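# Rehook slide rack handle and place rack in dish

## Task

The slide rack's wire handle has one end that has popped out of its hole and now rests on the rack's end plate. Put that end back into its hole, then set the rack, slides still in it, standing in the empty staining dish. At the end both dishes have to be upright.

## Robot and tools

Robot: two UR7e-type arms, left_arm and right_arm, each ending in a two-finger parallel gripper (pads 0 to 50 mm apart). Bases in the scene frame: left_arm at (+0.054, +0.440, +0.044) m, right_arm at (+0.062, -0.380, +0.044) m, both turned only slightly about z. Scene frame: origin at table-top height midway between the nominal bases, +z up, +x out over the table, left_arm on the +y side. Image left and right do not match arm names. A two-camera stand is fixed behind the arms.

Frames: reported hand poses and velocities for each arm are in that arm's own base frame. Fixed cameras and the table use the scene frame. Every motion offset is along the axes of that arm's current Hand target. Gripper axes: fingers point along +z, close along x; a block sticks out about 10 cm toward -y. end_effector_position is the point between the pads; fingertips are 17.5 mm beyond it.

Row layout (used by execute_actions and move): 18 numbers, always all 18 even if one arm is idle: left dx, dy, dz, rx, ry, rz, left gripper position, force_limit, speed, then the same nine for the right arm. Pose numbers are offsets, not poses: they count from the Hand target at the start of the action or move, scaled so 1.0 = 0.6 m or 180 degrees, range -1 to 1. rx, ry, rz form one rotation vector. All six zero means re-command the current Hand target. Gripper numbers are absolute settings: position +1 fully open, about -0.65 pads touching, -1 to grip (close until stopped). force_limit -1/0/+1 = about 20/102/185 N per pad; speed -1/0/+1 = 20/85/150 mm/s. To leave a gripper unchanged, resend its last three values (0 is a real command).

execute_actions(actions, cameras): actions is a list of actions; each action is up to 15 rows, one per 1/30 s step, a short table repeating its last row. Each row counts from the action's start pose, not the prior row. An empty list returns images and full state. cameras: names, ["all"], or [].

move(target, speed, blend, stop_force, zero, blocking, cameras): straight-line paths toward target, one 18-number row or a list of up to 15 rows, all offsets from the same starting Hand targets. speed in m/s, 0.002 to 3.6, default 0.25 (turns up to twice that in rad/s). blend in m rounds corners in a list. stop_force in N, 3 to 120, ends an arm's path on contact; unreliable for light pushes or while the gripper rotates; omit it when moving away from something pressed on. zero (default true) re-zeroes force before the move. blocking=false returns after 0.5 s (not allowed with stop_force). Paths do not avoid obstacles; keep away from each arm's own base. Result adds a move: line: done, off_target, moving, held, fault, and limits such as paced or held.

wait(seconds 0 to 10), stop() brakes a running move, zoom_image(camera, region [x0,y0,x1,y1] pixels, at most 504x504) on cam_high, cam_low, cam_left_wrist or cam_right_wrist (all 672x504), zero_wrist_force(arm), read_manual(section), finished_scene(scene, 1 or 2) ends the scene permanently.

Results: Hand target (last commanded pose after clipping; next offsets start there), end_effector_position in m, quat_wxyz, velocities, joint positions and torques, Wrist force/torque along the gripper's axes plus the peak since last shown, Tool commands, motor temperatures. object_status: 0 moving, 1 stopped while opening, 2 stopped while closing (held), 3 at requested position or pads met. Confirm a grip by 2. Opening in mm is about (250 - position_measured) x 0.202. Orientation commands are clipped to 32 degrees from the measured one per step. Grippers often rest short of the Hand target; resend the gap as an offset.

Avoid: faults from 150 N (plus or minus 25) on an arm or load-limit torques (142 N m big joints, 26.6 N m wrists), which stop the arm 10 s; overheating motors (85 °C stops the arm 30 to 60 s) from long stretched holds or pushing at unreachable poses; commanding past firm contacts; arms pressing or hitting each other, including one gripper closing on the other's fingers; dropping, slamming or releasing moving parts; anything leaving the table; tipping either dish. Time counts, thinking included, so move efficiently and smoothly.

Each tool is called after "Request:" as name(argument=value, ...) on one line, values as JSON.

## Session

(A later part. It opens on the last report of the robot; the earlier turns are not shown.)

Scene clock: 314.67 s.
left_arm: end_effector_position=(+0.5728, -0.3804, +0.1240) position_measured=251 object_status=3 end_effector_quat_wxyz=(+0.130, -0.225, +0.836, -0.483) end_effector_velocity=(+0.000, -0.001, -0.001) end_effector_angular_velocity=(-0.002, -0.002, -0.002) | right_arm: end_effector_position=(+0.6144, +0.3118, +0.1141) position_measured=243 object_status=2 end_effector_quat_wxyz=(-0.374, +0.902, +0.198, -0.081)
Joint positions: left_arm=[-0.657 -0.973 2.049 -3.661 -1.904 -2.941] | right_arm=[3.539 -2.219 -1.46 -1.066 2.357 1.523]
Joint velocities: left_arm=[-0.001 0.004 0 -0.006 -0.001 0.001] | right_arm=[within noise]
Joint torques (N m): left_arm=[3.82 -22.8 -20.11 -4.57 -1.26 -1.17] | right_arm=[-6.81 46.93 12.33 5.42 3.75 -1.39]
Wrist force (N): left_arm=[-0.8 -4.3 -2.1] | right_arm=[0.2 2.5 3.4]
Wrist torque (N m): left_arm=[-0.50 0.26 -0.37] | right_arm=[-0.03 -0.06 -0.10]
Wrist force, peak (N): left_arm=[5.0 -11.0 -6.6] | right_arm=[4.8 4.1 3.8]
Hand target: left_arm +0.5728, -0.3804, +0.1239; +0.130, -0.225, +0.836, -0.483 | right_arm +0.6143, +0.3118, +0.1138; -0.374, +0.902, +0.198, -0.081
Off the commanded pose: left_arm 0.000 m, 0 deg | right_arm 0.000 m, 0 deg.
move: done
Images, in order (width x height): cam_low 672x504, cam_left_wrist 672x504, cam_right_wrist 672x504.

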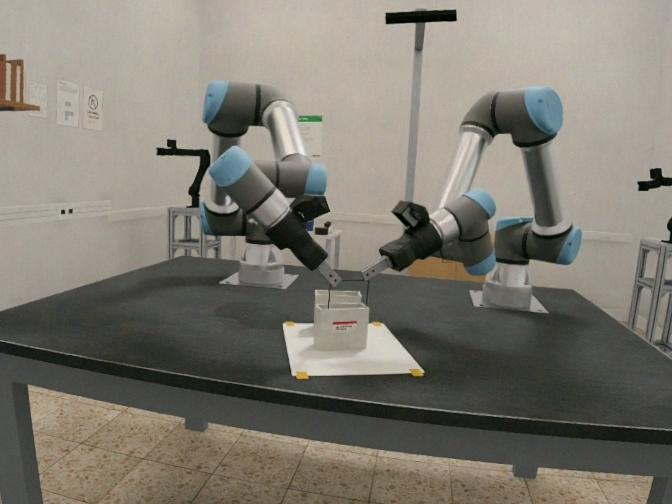

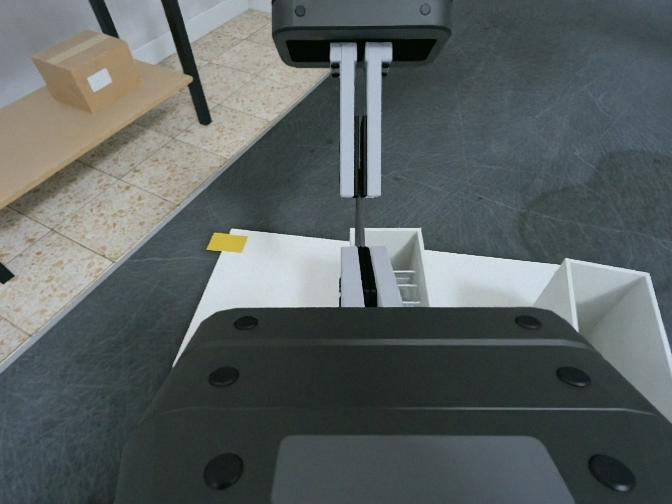

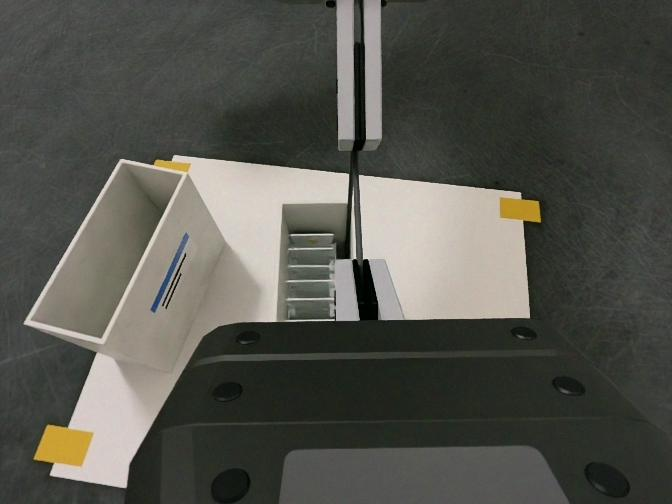

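Request:
move(target=[0,0,0,0,0,0,-0.2,-0.6,-1,0,-0.0412,-0.0412,0,0,0,-1,-0.6,-1], speed=0.06)

Request:
move(target=[0,-0.025,-0.0067,0,0,0,-0.2,-0.6,-1,0,0,0,0,0,0,-1,-0.6,-1], speed=0.06, cameras=["cam_left_wrist","cam_right_wrist","cam_low","cam_high"])

Request:
zoom_image(camera="cam_low", region=[290, 210, 400, 340])

Request:
zoom_image(camera="cam_left_wrist", region=[270, 160, 450, 320])

Request:
zoom_image(camera="cam_right_wrist", region=[260, 160, 440, 320])

Scene clock: 325.20 s.
left_arm: end_effector_position=(+0.5728, -0.3804, +0.1239) position_measured=182 object_status=0 end_effector_quat_wxyz=(+0.130, -0.225, +0.836, -0.483) | right_arm: end_effector_position=(+0.6144, +0.3117, +0.1491) position_measured=243 object_status=2 end_effector_quat_wxyz=(-0.374, +0.902, +0.198, -0.081)
Joint positions: left_arm=[-0.657 -0.973 2.049 -3.661 -1.904 -2.94] | right_arm=[3.539 -2.179 -1.427 -1.138 2.357 1.523]
Joint torques (N m): left_arm=[5.02 -28.18 -20.7 -2.73 0.37 2.62] | right_arm=[-7.33 43.36 10.78 4.55 4.01 -1.38]
Wrist force (N): left_arm=[-1.1 -1.4 -1.4] | right_arm=[0.7 0.4 0.5]
Wrist torque (N m): left_arm=[-0.56 0.32 -0.36] | right_arm=[0.09 -0.05 -0.09]
Wrist force, peak (N): left_arm=[-1.8 -4.4 -2.6] | right_arm=[-0.2 4.6 4.4]
Hand target: left_arm +0.5728, -0.3804, +0.1239; +0.130, -0.225, +0.836, -0.483 | right_arm +0.6143, +0.3117, +0.1488; -0.374, +0.902, +0.198, -0.081
Off the commanded pose: left_arm 0.000 m, 0 deg | right_arm 0.000 m, 0 deg.
move: done

Scene clock: 325.93 s.
left_arm: end_effector_position=(+0.5749, -0.3840, +0.1392) position_measured=182 object_status=3 end_effector_quat_wxyz=(+0.130, -0.225, +0.836, -0.483) end_effector_velocity=(+0.000, +0.000, -0.001) end_effector_angular_velocity=(-0.001, -0.001, +0.000) | right_arm: end_effector_position=(+0.6143, +0.3117, +0.1488) position_measured=243 object_status=2 end_effector_quat_wxyz=(-0.374, +0.902, +0.198, -0.081)
Joint positions: left_arm=[-0.66 -1.003 2.038 -3.62 -1.901 -2.942] | right_arm=[3.539 -2.179 -1.428 -1.138 2.357 1.522]
Joint velocities: left_arm=[0 0.003 0.001 -0.006 0 0] | right_arm=[within noise]
Joint torques (N m): left_arm=[-6.52 -23.45 -13.28 -5.24 0.49 -2.08] | right_arm=[-7.44 42.44 9.71 4.66 3.04 -1.54]
Wrist force (N): left_arm=[-1.1 -1.2 -1.1] | right_arm=[0.9 0.1 0.4]
Wrist torque (N m): left_arm=[-0.53 0.30 -0.24] | right_arm=[0.05 -0.05 -0.09]
Wrist force, peak (N): left_arm=[-1.0 -2.0 -1.4] | right_arm=[0.8 0.8 0.7]
Hand target: left_arm +0.5749, -0.3839, +0.1389; +0.130, -0.225, +0.836, -0.483 | right_arm +0.6143, +0.3117, +0.1488; -0.374, +0.902, +0.198, -0.081
Off the commanded pose: left_arm 0.000 m, 0 deg | right_arm 0.000 m, 0 deg.
move: done

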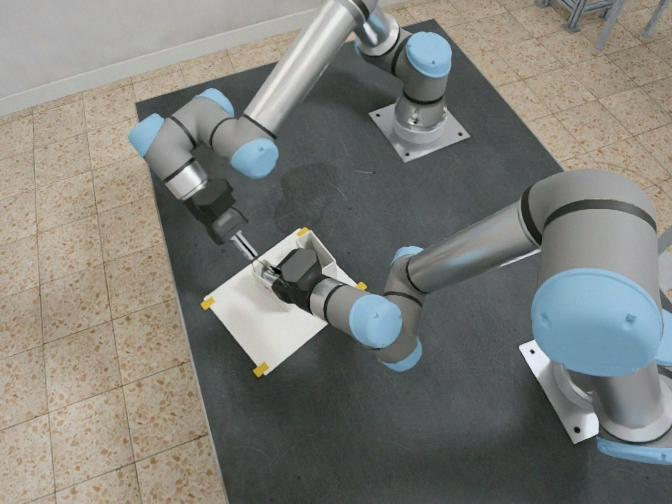

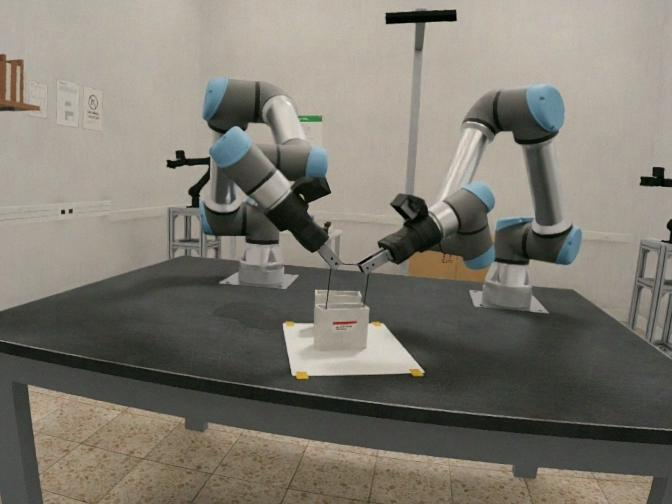

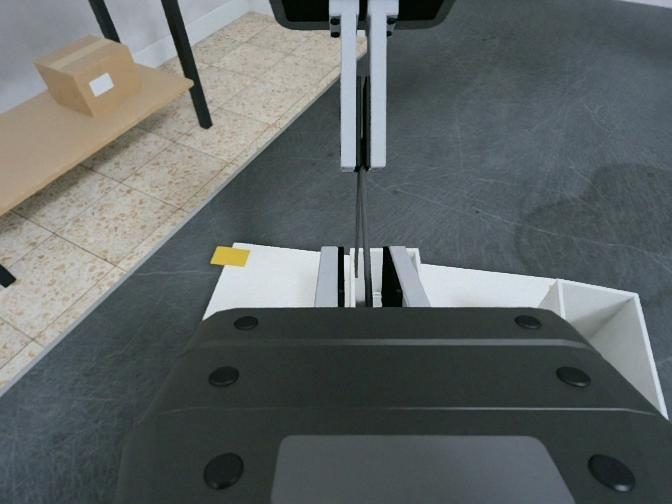

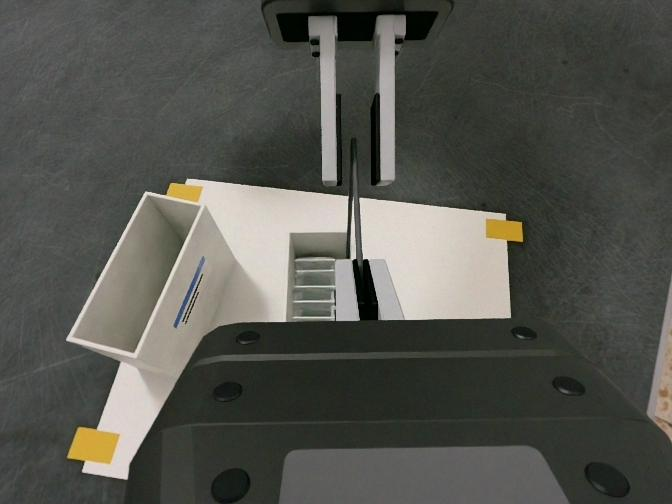

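Scaled by 3.877 from the camera's 672x504 image, which has a finer 960x720 frame.

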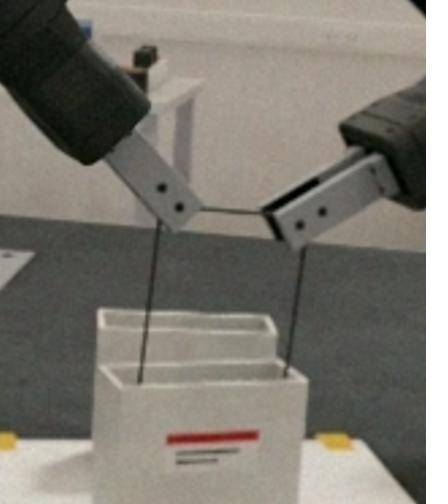

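Scaled by 2.800 from the camera's 672x504 image, which has a finer 960x720 frame.

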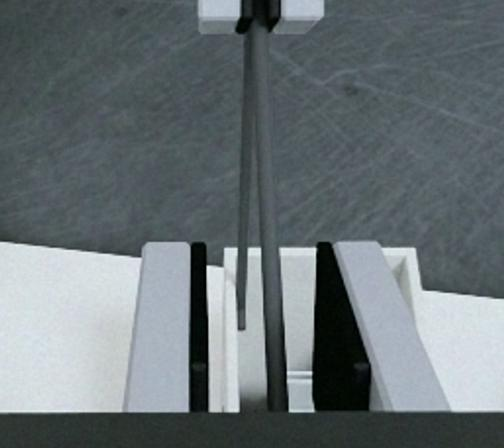

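Scaled by 2.800 from the camera's 672x504 image, which has a finer 960x720 frame.

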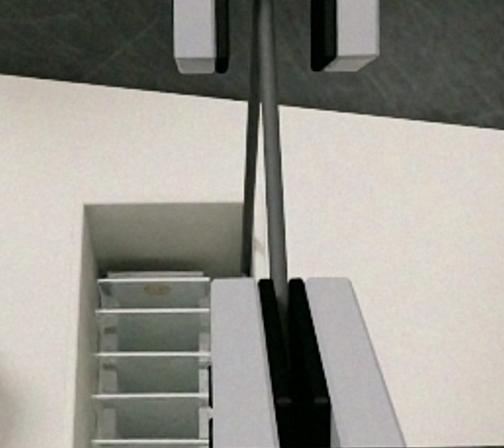

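Request:
move(target=[0,0,0,0,0,0,-1,-0.6,-1,0,0,0,0,0,0,-1,-0.6,-1])

Request:
move(target=[[0,-0.0289,-0.0167,0,0,0,-1,-0.6,-1,0,-0.0236,-0.0236,0,0,0,-1,-0.6,-1],[0.0333,-0.0289,-0.0167,0,0,0,-1,-0.6,-1,-0.0333,-0.0236,-0.0236,0,0,0,-1,-0.6,-1]], speed=0.06, cameras=["cam_left_wrist","cam_right_wrist","cam_low"])

Request:
zoom_image(camera="cam_low", region=[290, 210, 400, 340])

Request:
zoom_image(camera="cam_left_wrist", region=[270, 160, 450, 320])

Request:
zoom_image(camera="cam_right_wrist", region=[260, 160, 440, 320])

Scene clock: 337.10 s.
left_arm: end_effector_position=(+0.5748, -0.3839, +0.1389) position_measured=242 object_status=2 end_effector_quat_wxyz=(+0.130, -0.225, +0.836, -0.483) | right_arm: end_effector_position=(+0.6143, +0.3117, +0.1488) position_measured=243 object_status=2 end_effector_quat_wxyz=(-0.374, +0.902, +0.198, -0.081)
Joint positions: left_arm=[-0.66 -1.003 2.038 -3.621 -1.902 -2.942] | right_arm=[3.539 -2.179 -1.428 -1.138 2.357 1.522]
Joint torques (N m): left_arm=[6.65 -24.26 -12.01 -5.2 2.29 2.06] | right_arm=[-6.38 43.31 10.27 1.65 0.05 -1.34]
Wrist force (N): left_arm=[5.9 -0.9 -2.7] | right_arm=[7.4 1.7 0.0]
Wrist torque (N m): left_arm=[-0.55 0.61 -0.07] | right_arm=[0.13 0.12 0.04]
Wrist force, peak (N): left_arm=[6.4 -1.0 -2.3] | right_arm=[7.5 1.5 -0.1]
Hand target: left_arm +0.5749, -0.3839, +0.1389; +0.130, -0.225, +0.836, -0.483 | right_arm +0.6143, +0.3117, +0.1488; -0.374, +0.902, +0.198, -0.081
Off the commanded pose: left_arm 0.000 m, 0 deg | right_arm 0.000 m, 0 deg.
move: done

Scene clock: 338.40 s.
left_arm: end_effector_position=(+0.5575, -0.3940, +0.1591) position_measured=242 object_status=2 end_effector_quat_wxyz=(+0.130, -0.225, +0.836, -0.483) | right_arm: end_effector_position=(+0.5961, +0.3033, +0.1688) position_measured=243 object_status=2 end_effector_quat_wxyz=(-0.374, +0.902, +0.198, -0.081)
Joint positions: left_arm=[-0.699 -1.064 2.068 -3.596 -1.868 -2.964] | right_arm=[3.537 -2.116 -1.476 -1.155 2.357 1.521]
Joint torques (N m): left_arm=[12.86 -22.55 -25.14 -2.56 -0.07 2.45] | right_arm=[-3.21 39.78 34.38 0.18 -0.83 1.4]
Wrist force (N): left_arm=[5.0 -1.4 -0.9] | right_arm=[6.9 -0.1 0.3]
Wrist torque (N m): left_arm=[-0.60 0.54 -0.09] | right_arm=[0.10 0.09 0.03]
Wrist force, peak (N): left_arm=[6.8 -2.5 1.7] | right_arm=[10.1 2.3 -0.2]
Hand target: left_arm +0.5576, -0.3939, +0.1589; +0.130, -0.225, +0.836, -0.483 | right_arm +0.5961, +0.3033, +0.1688; -0.374, +0.902, +0.198, -0.081
Off the commanded pose: left_arm 0.000 m, 0 deg | right_arm 0.000 m, 0 deg.
move: done
Images, in order (width x height): cam_low 672x504, cam_left_wrist 672x504, cam_right_wrist 672x504.

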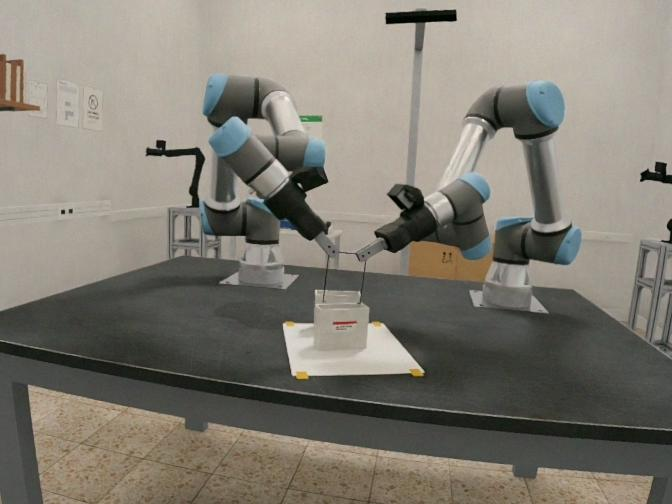

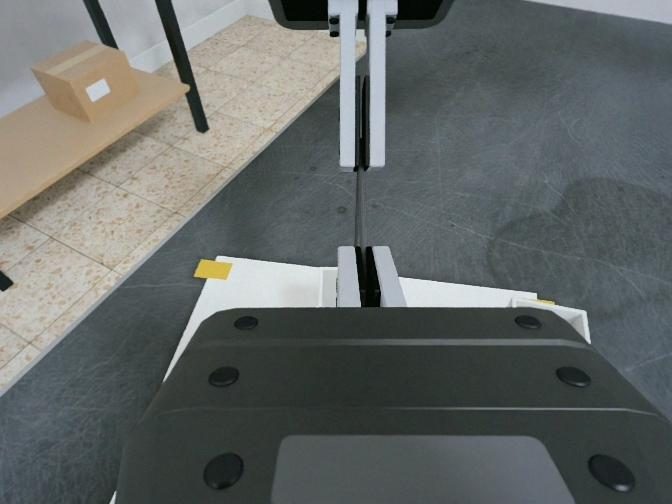

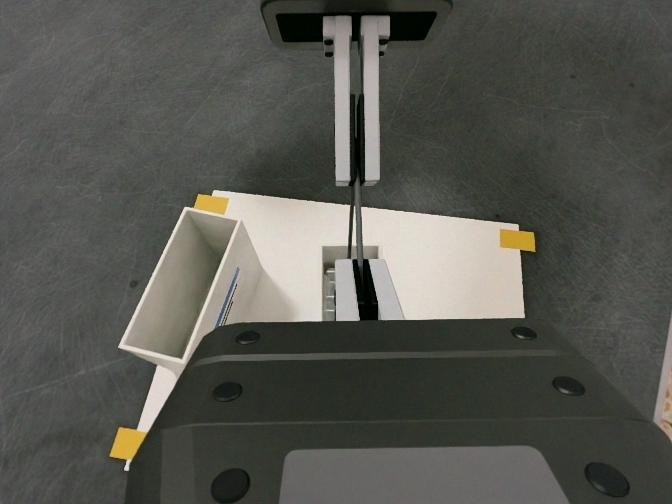

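Scaled by 3.877 from the camera's 672x504 image, which has a finer 960x720 frame.

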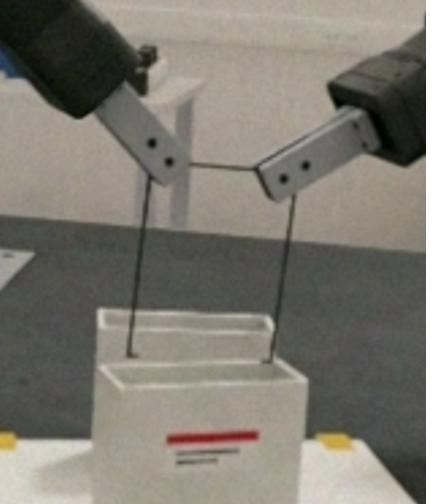

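Scaled by 2.800 from the camera's 672x504 image, which has a finer 960x720 frame.

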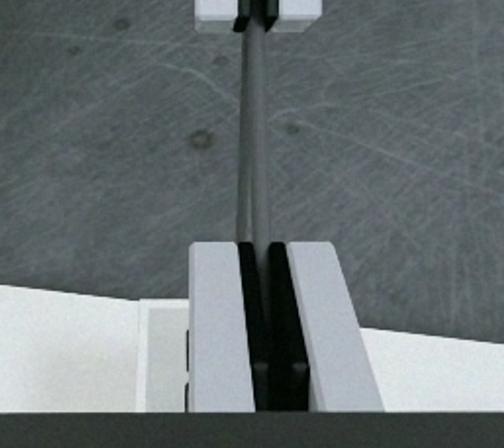

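Scaled by 2.800 from the camera's 672x504 image, which has a finer 960x720 frame.

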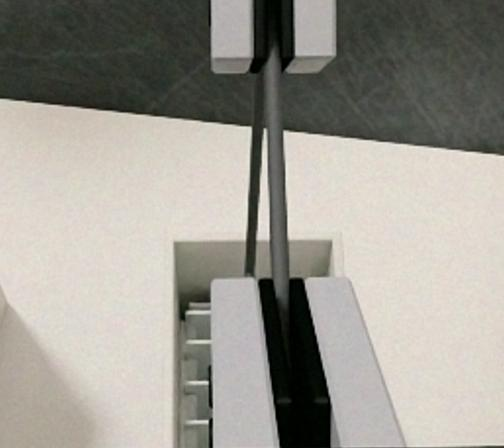

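Request:
move(target=[0,-0.0087,-0.005,-0.0278,0,0,-1,-0.6,-1,0,0,0,0.0278,0,0,-1,-0.6,-1], speed=0.05, cameras=["cam_left_wrist","cam_right_wrist","cam_low"])

Request:
zoom_image(camera="cam_low", region=[300, 230, 390, 340])

Scene clock: 359.87 s.
left_arm: end_effector_position=(+0.5576, -0.3940, +0.1652) position_measured=242 object_status=2 end_effector_quat_wxyz=(+0.121, -0.231, +0.856, -0.446) | right_arm: end_effector_position=(+0.5962, +0.3032, +0.1687) position_measured=243 object_status=2 end_effector_quat_wxyz=(-0.413, +0.885, +0.194, -0.090)
Joint positions: left_arm=[-0.708 -1.125 2.048 -3.427 -1.845 -2.944] | right_arm=[3.515 -2.139 -1.477 -1.165 2.443 1.481]
Joint torques (N m): left_arm=[-2.63 -18.99 -18.91 -6.19 0.26 -0.68] | right_arm=[17.76 62.67 13.47 1.53 2.85 1.39]
Wrist force (N): left_arm=[7.7 7.9 -18.4] | right_arm=[9.8 19.3 -13.4]
Wrist torque (N m): left_arm=[-0.35 0.75 -0.14] | right_arm=[0.61 0.12 0.03]
Wrist force, peak (N): left_arm=[7.8 7.9 -19.3] | right_arm=[9.6 20.5 -13.6]
Hand target: left_arm +0.5576, -0.3939, +0.1650; +0.120, -0.231, +0.856, -0.446 | right_arm +0.5961, +0.3033, +0.1688; -0.413, +0.885, +0.194, -0.090
Off the commanded pose: left_arm 0.000 m, 0 deg | right_arm 0.000 m, 0 deg.
move: done
Images, in order (width x height): cam_low 672x504, cam_left_wrist 672x504, cam_right_wrist 672x504.

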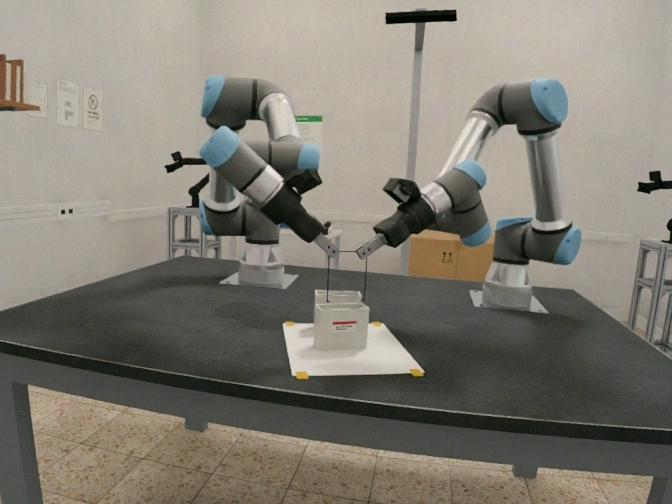

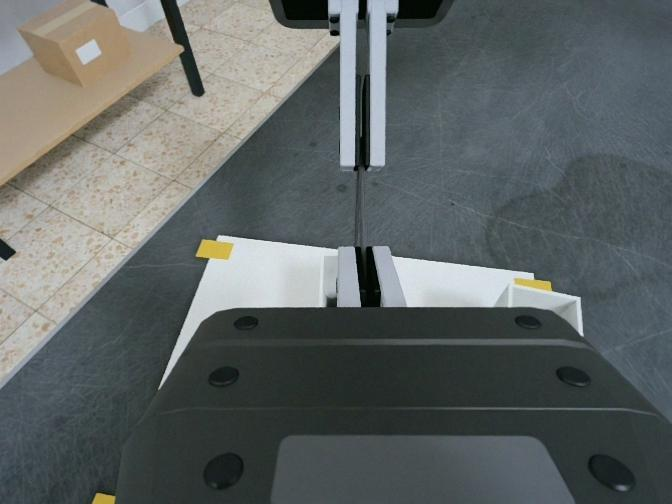

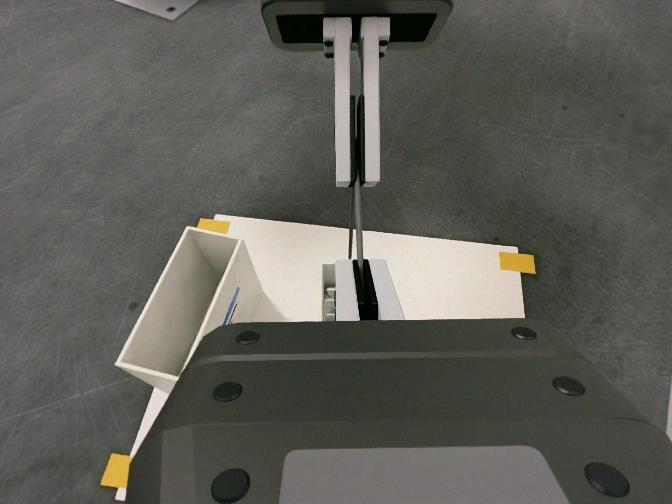

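Scaled by 4.582 from the camera's 672x504 image, which has a finer 960x720 frame.

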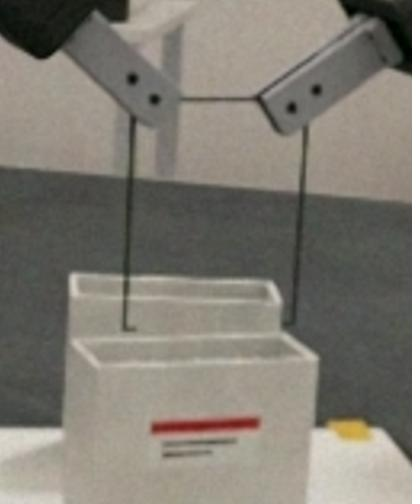

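Request:
move(target=[0.0033,0.0387,0.0153,0,0,0,-1,-0.6,-1,-0.0033,0.027,0.0318,0,0,0,-1,-0.6,-1], speed=0.05, cameras=["cam_left_wrist","cam_right_wrist","cam_low","cam_high"])

Request:
zoom_image(camera="cam_low", region=[300, 230, 390, 340])

Request:
zoom_image(camera="cam_left_wrist", region=[290, 160, 430, 320])

Request:
zoom_image(camera="cam_right_wrist", region=[280, 160, 420, 320])

Scene clock: 380.20 s.
left_arm: end_effector_position=(+0.5529, -0.3899, +0.1404) position_measured=242 object_status=2 end_effector_quat_wxyz=(+0.120, -0.231, +0.856, -0.446) end_effector_velocity=(+0.000, +0.000, +0.002) end_effector_angular_velocity=(+0.000, +0.000, +0.000) | right_arm: end_effector_position=(+0.5924, +0.3065, +0.1439) position_measured=243 object_status=2 end_effector_quat_wxyz=(-0.413, +0.885, +0.194, -0.090) end_effector_velocity=(+0.001, -0.002, +0.002) end_effector_angular_velocity=(+0.000, +0.001, -0.004)
Joint positions: left_arm=[-0.708 -1.081 2.075 -3.498 -1.845 -2.944] | right_arm=[3.521 -2.161 -1.513 -1.099 2.443 1.49]
Joint velocities: left_arm=[0 -0.003 -0.002 0.005 0 0] | right_arm=[-0.003 0.001 0.003 -0.005 0 0.001]
Joint torques (N m): left_arm=[18.18 -43.9 -13.17 0.43 3.72 1.27] | right_arm=[-26.47 63.06 33.18 0.43 -3.92 0.04]
Wrist force (N): left_arm=[6.6 -22.3 22.9] | right_arm=[8.3 -22.0 26.8]
Wrist torque (N m): left_arm=[-0.50 0.62 -0.19] | right_arm=[-0.44 0.20 -0.12]
Wrist force, peak (N): left_arm=[6.3 -30.3 -28.1] | right_arm=[8.0 -22.0 26.9]
Hand target: left_arm +0.5530, -0.3899, +0.1407; +0.120, -0.231, +0.856, -0.446 | right_arm +0.5926, +0.3064, +0.1441; -0.413, +0.885, +0.194, -0.090
Off the commanded pose: left_arm 0.000 m, 0 deg | right_arm 0.000 m, 0 deg.
move: done

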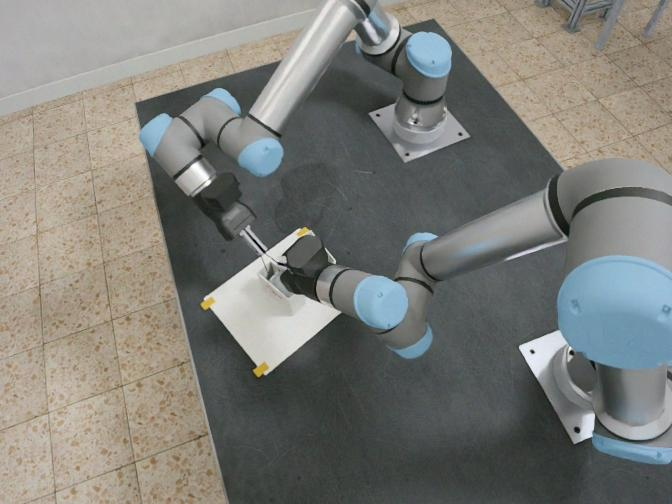

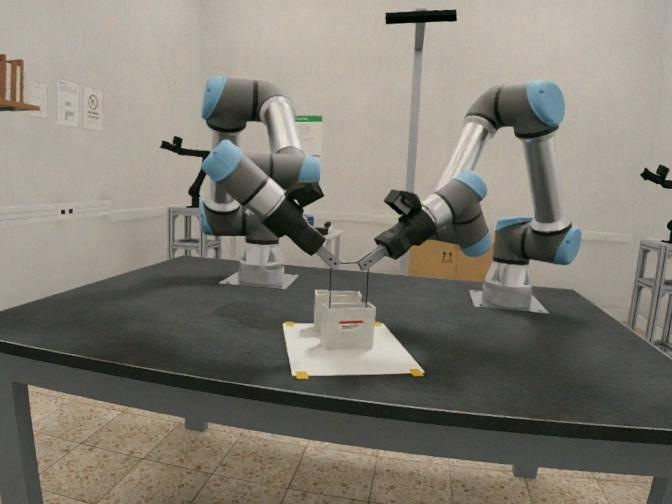

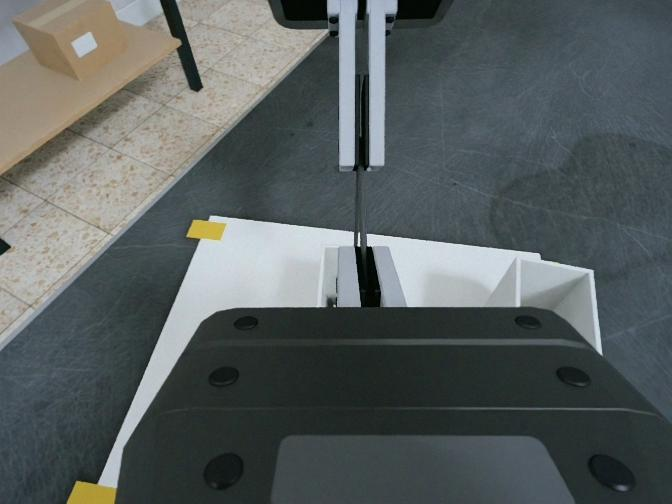

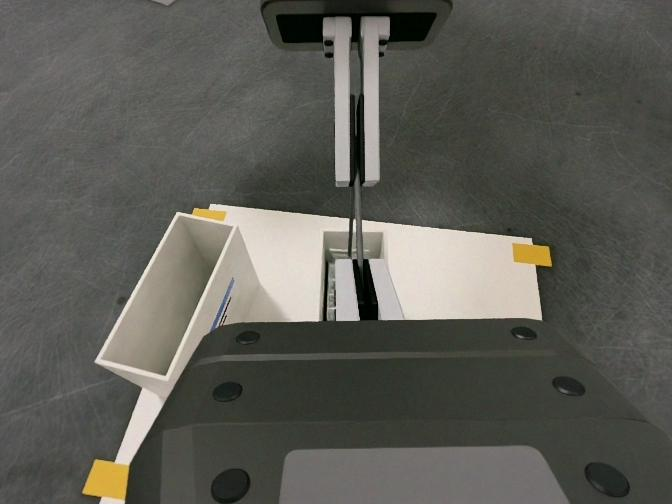

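Scaled by 4.582 from the camera's 672x504 image, which has a finer 960x720 frame.

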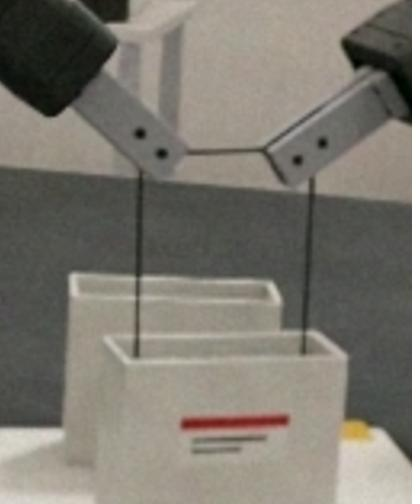

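Scaled by 3.150 from the camera's 672x504 image, which has a finer 960x720 frame.

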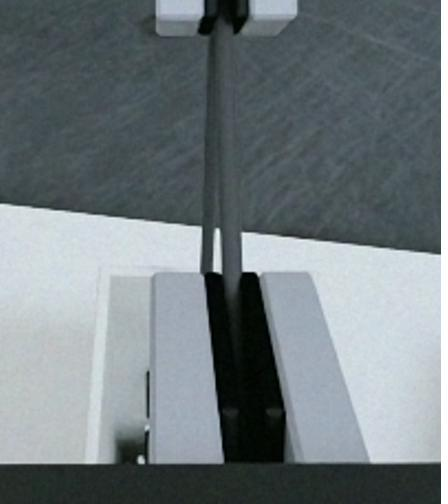

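Scaled by 3.150 from the camera's 672x504 image, which has a finer 960x720 frame.

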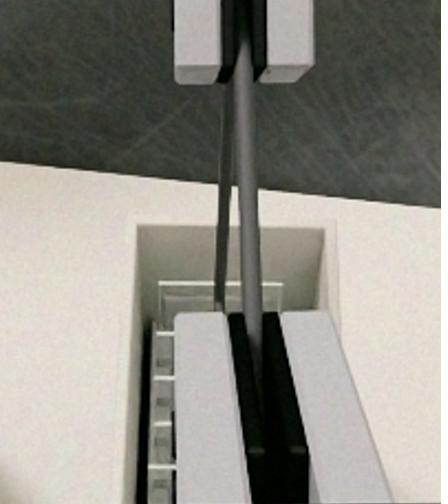

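Request:
zoom_image(camera="cam_low", region=[318, 290, 380, 330])

Request:
zoom_image(camera="cam_high", region=[240, 230, 330, 320])

Scaled by 8.129 from the camera's 672x504 image, which has a finer 960x720 frame.

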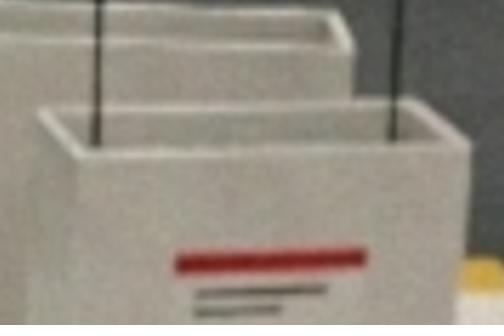

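Scaled by 5.600 from the camera's 672x504 image, which has a finer 960x720 frame.

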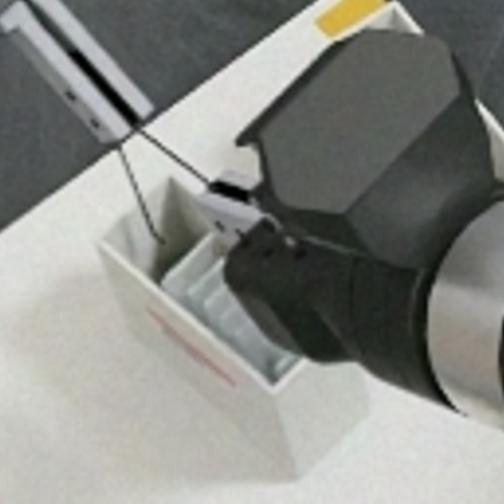

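Request:
move(target=[[0,-0.011,-0.0077,0,0,0,-1,-0.6,-1,0,-0.0102,-0.0085,0,0,0,-1,-0.6,-1],[0,-0.0047,-0.0165,0,0,0,-1,-0.6,-1,0,-0.0198,0.003,0,0,0,-1,-0.6,-1]], speed=0.03)

Request:
move(target=[0,0.027,0.0192,0,0,0,-1,-0.6,-1,0,0.0255,0.0213,0,0,0,-1,-0.6,-1], speed=0.02, stop_force=5, cameras=["cam_high","cam_right_wrist","cam_low"])

Request:
zoom_image(camera="cam_low", region=[318, 290, 380, 330])

Request:
zoom_image(camera="cam_high", region=[240, 230, 330, 320])

Request:
zoom_image(camera="cam_right_wrist", region=[280, 180, 400, 320])

Scene clock: 445.23 s.
left_arm: end_effector_position=(+0.5497, -0.3841, +0.1487) position_measured=242 object_status=2 end_effector_quat_wxyz=(+0.120, -0.231, +0.856, -0.446) | right_arm: end_effector_position=(+0.5888, +0.3145, +0.1520) position_measured=243 object_status=2 end_effector_quat_wxyz=(-0.413, +0.885, +0.194, -0.090)
Joint positions: left_arm=[-0.703 -1.108 2.088 -3.484 -1.848 -2.941] | right_arm=[3.534 -2.149 -1.515 -1.093 2.443 1.511]
Joint torques (N m): left_arm=[-10.79 -23.76 -40.36 -5.44 1.17 1.09] | right_arm=[16.58 58.9 22.31 -0.13 12.15 -1.66]
Wrist force (N): left_arm=[8.6 18.0 -33.5] | right_arm=[10.4 32.3 -26.9]
Wrist torque (N m): left_arm=[-0.28 0.74 -0.10] | right_arm=[0.60 0.23 -0.05]
Wrist force, peak (N): left_arm=[8.6 18.0 -33.5] | right_arm=[10.4 32.3 -26.9]
Hand target: left_arm +0.5497, -0.3843, +0.1486; +0.120, -0.231, +0.856, -0.446 | right_arm +0.5888, +0.3145, +0.1521; -0.413, +0.885, +0.194, -0.090
Off the commanded pose: left_arm 0.000 m, 0 deg | right_arm 0.000 m, 0 deg.
move: done

Scene clock: 447.50 s.
left_arm: end_effector_position=(+0.5498, -0.3845, +0.1288) position_measured=242 object_status=2 end_effector_quat_wxyz=(+0.120, -0.231, +0.856, -0.446) | right_arm: end_effector_position=(+0.5889, +0.3145, +0.1321) position_measured=243 object_status=2 end_effector_quat_wxyz=(-0.413, +0.885, +0.194, -0.090)
Joint positions: left_arm=[-0.703 -1.062 2.094 -3.535 -1.848 -2.941] | right_arm=[3.534 -2.173 -1.533 -1.051 2.444 1.511]
Joint torques (N m): left_arm=[-15.2 -45.72 -37.49 -4.74 1.86 -3.03] | right_arm=[29.26 63.15 32.44 -0.22 6.83 1.32]
Wrist force (N): left_arm=[7.3 20.6 -34.7] | right_arm=[8.5 32.6 -29.8]
Wrist torque (N m): left_arm=[-0.36 0.60 -0.13] | right_arm=[0.54 0.16 -0.07]
Wrist force, peak (N): left_arm=[7.2 20.4 -35.8] | right_arm=[8.7 32.9 -30.9]
Hand target: left_arm +0.5498, -0.3845, +0.1288; +0.120, -0.231, +0.856, -0.446 | right_arm +0.5889, +0.3145, +0.1321; -0.413, +0.885, +0.194, -0.090
Off the commanded pose: left_arm 0.000 m, 0 deg | right_arm 0.000 m, 0 deg.
move: done
Images, in order (width x height): cam_high 672x504, cam_low 672x504, cam_right_wrist 672x504.

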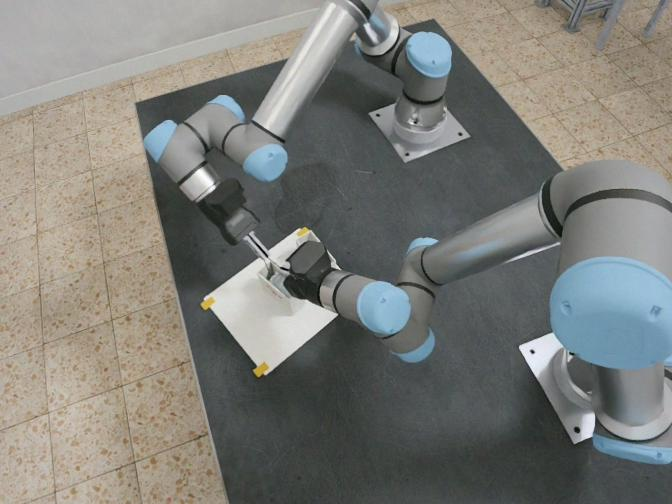

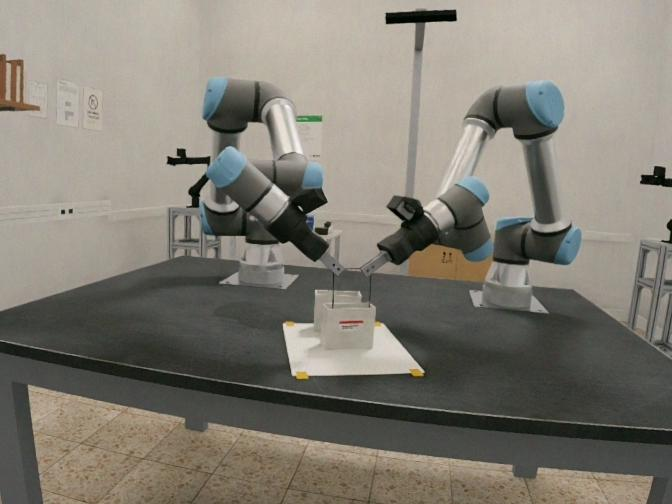

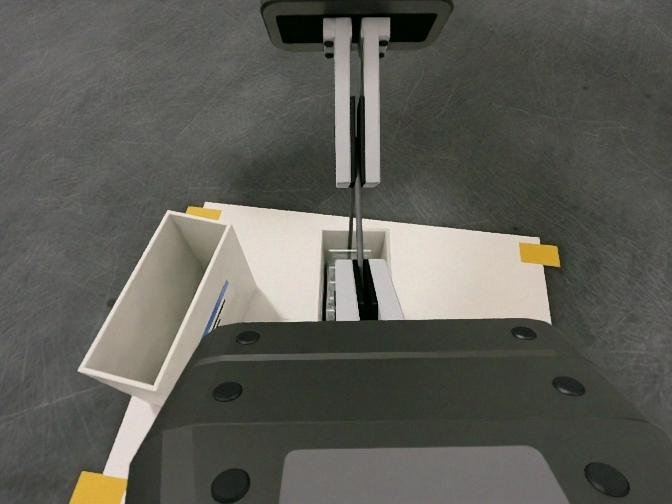

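Scaled by 8.129 from the camera's 672x504 image, which has a finer 960x720 frame.

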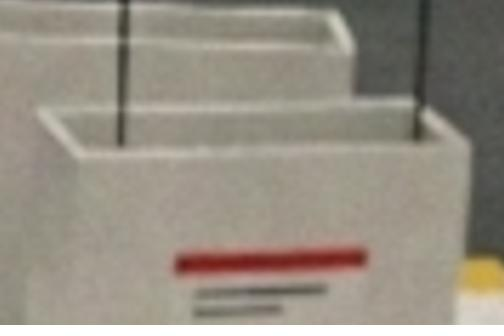

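Scaled by 5.600 from the camera's 672x504 image, which has a finer 960x720 frame.

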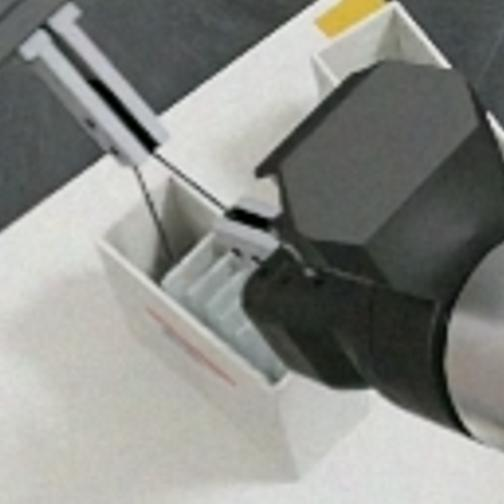

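Scaled by 3.600 from the camera's 672x504 image, which has a finer 960x720 frame.

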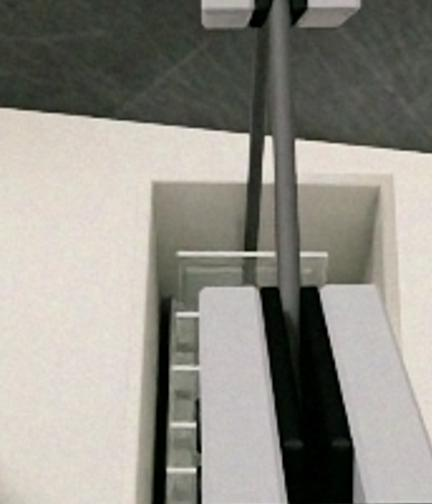

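Request:
move(target=[0,-0.0115,0.0164,0,0,0,-1,-0.6,-1,0,0.0118,-0.014,0,0,0,-1,-0.6,-1], speed=0.02, stop_force=10, cameras=["cam_high","cam_right_wrist","cam_low"])

Request:
zoom_image(camera="cam_low", region=[318, 290, 380, 330])

Request:
zoom_image(camera="cam_high", region=[240, 230, 330, 320])

Request:
zoom_image(camera="cam_right_wrist", region=[280, 180, 400, 320])

Scene clock: 460.83 s.
left_arm: end_effector_position=(+0.5558, -0.3949, +0.1288) position_measured=242 object_status=2 end_effector_quat_wxyz=(+0.120, -0.231, +0.856, -0.446) | right_arm: end_effector_position=(+0.5935, +0.3045, +0.1321) position_measured=243 object_status=2 end_effector_quat_wxyz=(-0.413, +0.885, +0.194, -0.090)
Joint positions: left_arm=[-0.712 -1.047 2.064 -3.522 -1.842 -2.946] | right_arm=[3.518 -2.176 -1.521 -1.079 2.443 1.486]
Joint torques (N m): left_arm=[5.07 -46.77 -23.55 -7.3 -0.45 2.17] | right_arm=[27.26 55.74 7.61 2.85 11.32 1.43]
Wrist force (N): left_arm=[7.6 18.2 -30.6] | right_arm=[9.4 28.9 -26.0]
Wrist torque (N m): left_arm=[-0.34 0.67 -0.02] | right_arm=[0.56 0.22 0.05]
Wrist force, peak (N): left_arm=[8.1 22.1 -37.9] | right_arm=[9.9 34.9 -32.1]
Hand target: left_arm +0.5558, -0.3948, +0.1288; +0.120, -0.231, +0.856, -0.446 | right_arm +0.5935, +0.3045, +0.1321; -0.413, +0.885, +0.194, -0.090
Off the commanded pose: left_arm 0.000 m, 0 deg | right_arm 0.000 m, 0 deg.
move: done
Images, in order (width x height): cam_high 672x504, cam_low 672x504, cam_right_wrist 672x504.

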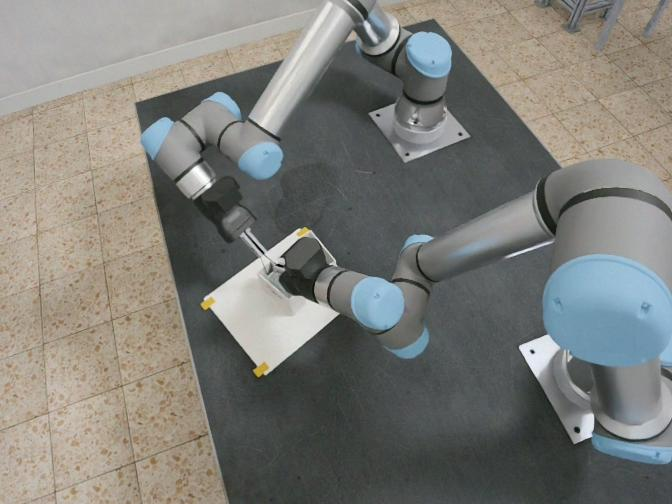

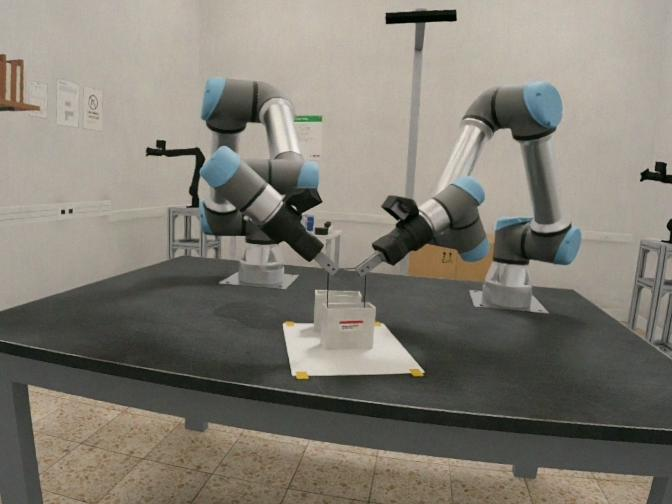

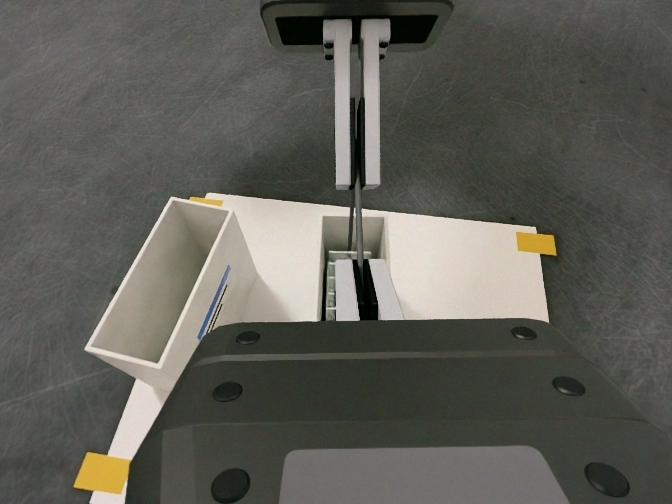

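Scaled by 8.129 from the camera's 672x504 image, which has a finer 960x720 frame.

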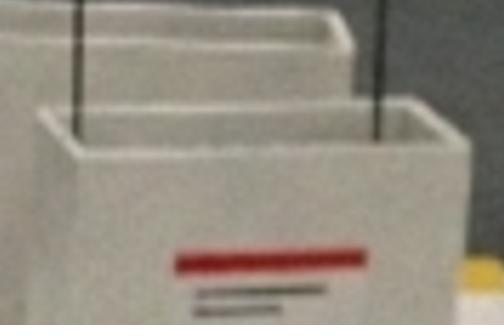

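Scaled by 5.600 from the camera's 672x504 image, which has a finer 960x720 frame.

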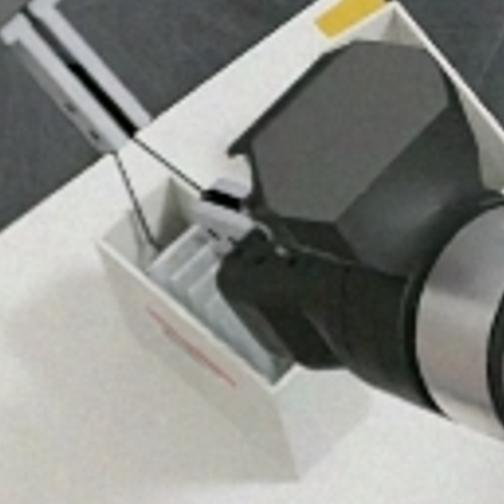

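Scaled by 3.600 from the camera's 672x504 image, which has a finer 960x720 frame.

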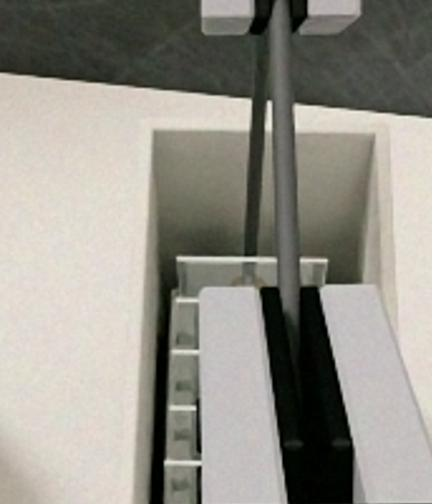

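Request:
move(target=[0,0,0,0,0,0,-0.97,0.3,-1,0,0,0,0,0,0,-0.97,0.3,-1])

Request:
move(target=[[0,0.0038,-0.0055,0,0,0,-0.97,0.3,-1,0,-0.0043,0.0051,0,0,0,-0.97,0.3,-1],[0,0.0038,-0.0055,-0.0222,0,0,-0.97,0.3,-1,0,-0.0043,0.0051,-0.0222,0,0,-0.97,0.3,-1]], speed=0.03, cameras=["cam_low"])

Request:
zoom_image(camera="cam_low", region=[318, 290, 380, 330])

Request:
zoom_image(camera="cam_low", region=[310, 250, 390, 330])

Scene clock: 473.33 s.
left_arm: end_effector_position=(+0.5558, -0.3948, +0.1288) position_measured=247 object_status=2 end_effector_quat_wxyz=(+0.120, -0.231, +0.856, -0.446) | right_arm: end_effector_position=(+0.5935, +0.3045, +0.1321) position_measured=248 object_status=2 end_effector_quat_wxyz=(-0.413, +0.885, +0.194, -0.090)
Joint positions: left_arm=[-0.712 -1.047 2.064 -3.522 -1.842 -2.946] | right_arm=[3.518 -2.176 -1.521 -1.079 2.443 1.486]
Joint torques (N m): left_arm=[4.95 -46.2 -26.19 -7.37 1.44 2.09] | right_arm=[25.6 61.86 7.43 0.95 11.05 1]
Wrist force (N): left_arm=[9.0 19.2 -33.0] | right_arm=[10.6 30.7 -27.4]
Wrist torque (N m): left_arm=[-0.37 0.72 0.03] | right_arm=[0.55 0.27 0.07]
Wrist force, peak (N): left_arm=[9.0 19.2 -33.0] | right_arm=[10.7 30.8 -27.6]
Hand target: left_arm +0.5558, -0.3948, +0.1288; +0.120, -0.231, +0.856, -0.446 | right_arm +0.5935, +0.3045, +0.1321; -0.413, +0.885, +0.194, -0.090
Off the commanded pose: left_arm 0.000 m, 0 deg | right_arm 0.000 m, 0 deg.
move: done

Scene clock: 475.37 s.
left_arm: end_effector_position=(+0.5538, -0.3914, +0.1290) position_measured=247 object_status=2 end_effector_quat_wxyz=(+0.112, -0.235, +0.871, -0.416) | right_arm: end_effector_position=(+0.5918, +0.3082, +0.1322) position_measured=248 object_status=2 end_effector_quat_wxyz=(-0.382, +0.899, +0.197, -0.083)
Joint positions: left_arm=[-0.716 -1.089 2.057 -3.403 -1.824 -2.931] | right_arm=[3.542 -2.156 -1.526 -1.061 2.374 1.527]
Joint torques (N m): left_arm=[-3.11 -23.6 -16.92 -5.55 0.79 1.12] | right_arm=[-1.02 45.64 5.44 2.44 4.57 -1.39]
Wrist force (N): left_arm=[7.0 4.2 -9.3] | right_arm=[8.6 6.1 -9.7]
Wrist torque (N m): left_arm=[0.22 0.67 -0.15] | right_arm=[0.73 0.18 -0.07]
Wrist force, peak (N): left_arm=[9.2 19.1 -32.7] | right_arm=[10.1 30.6 -27.9]
Hand target: left_arm +0.5538, -0.3914, +0.1288; +0.112, -0.235, +0.871, -0.416 | right_arm +0.5918, +0.3082, +0.1321; -0.382, +0.899, +0.197, -0.083
Off the commanded pose: left_arm 0.000 m, 0 deg | right_arm 0.000 m, 0 deg.
move: done
Images, in order (width x height): cam_low 672x504.

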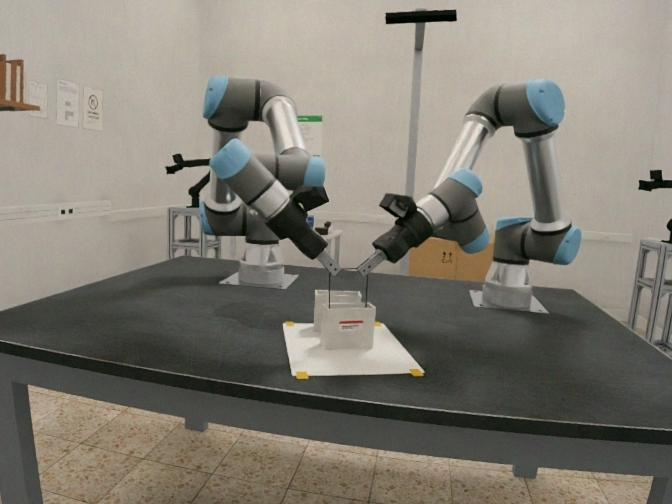

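Scaled by 8.129 from the camera's 672x504 image, which has a finer 960x720 frame.

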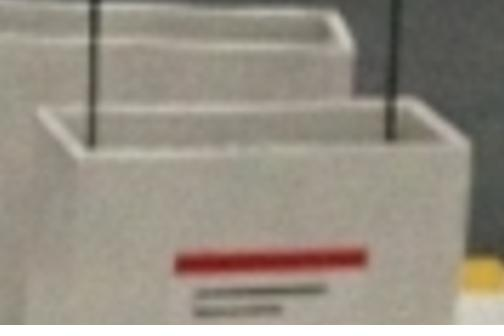

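Scaled by 6.300 from the camera's 672x504 image, which has a finer 960x720 frame.

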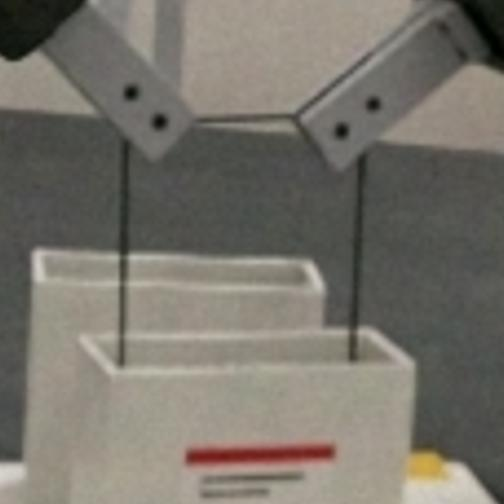

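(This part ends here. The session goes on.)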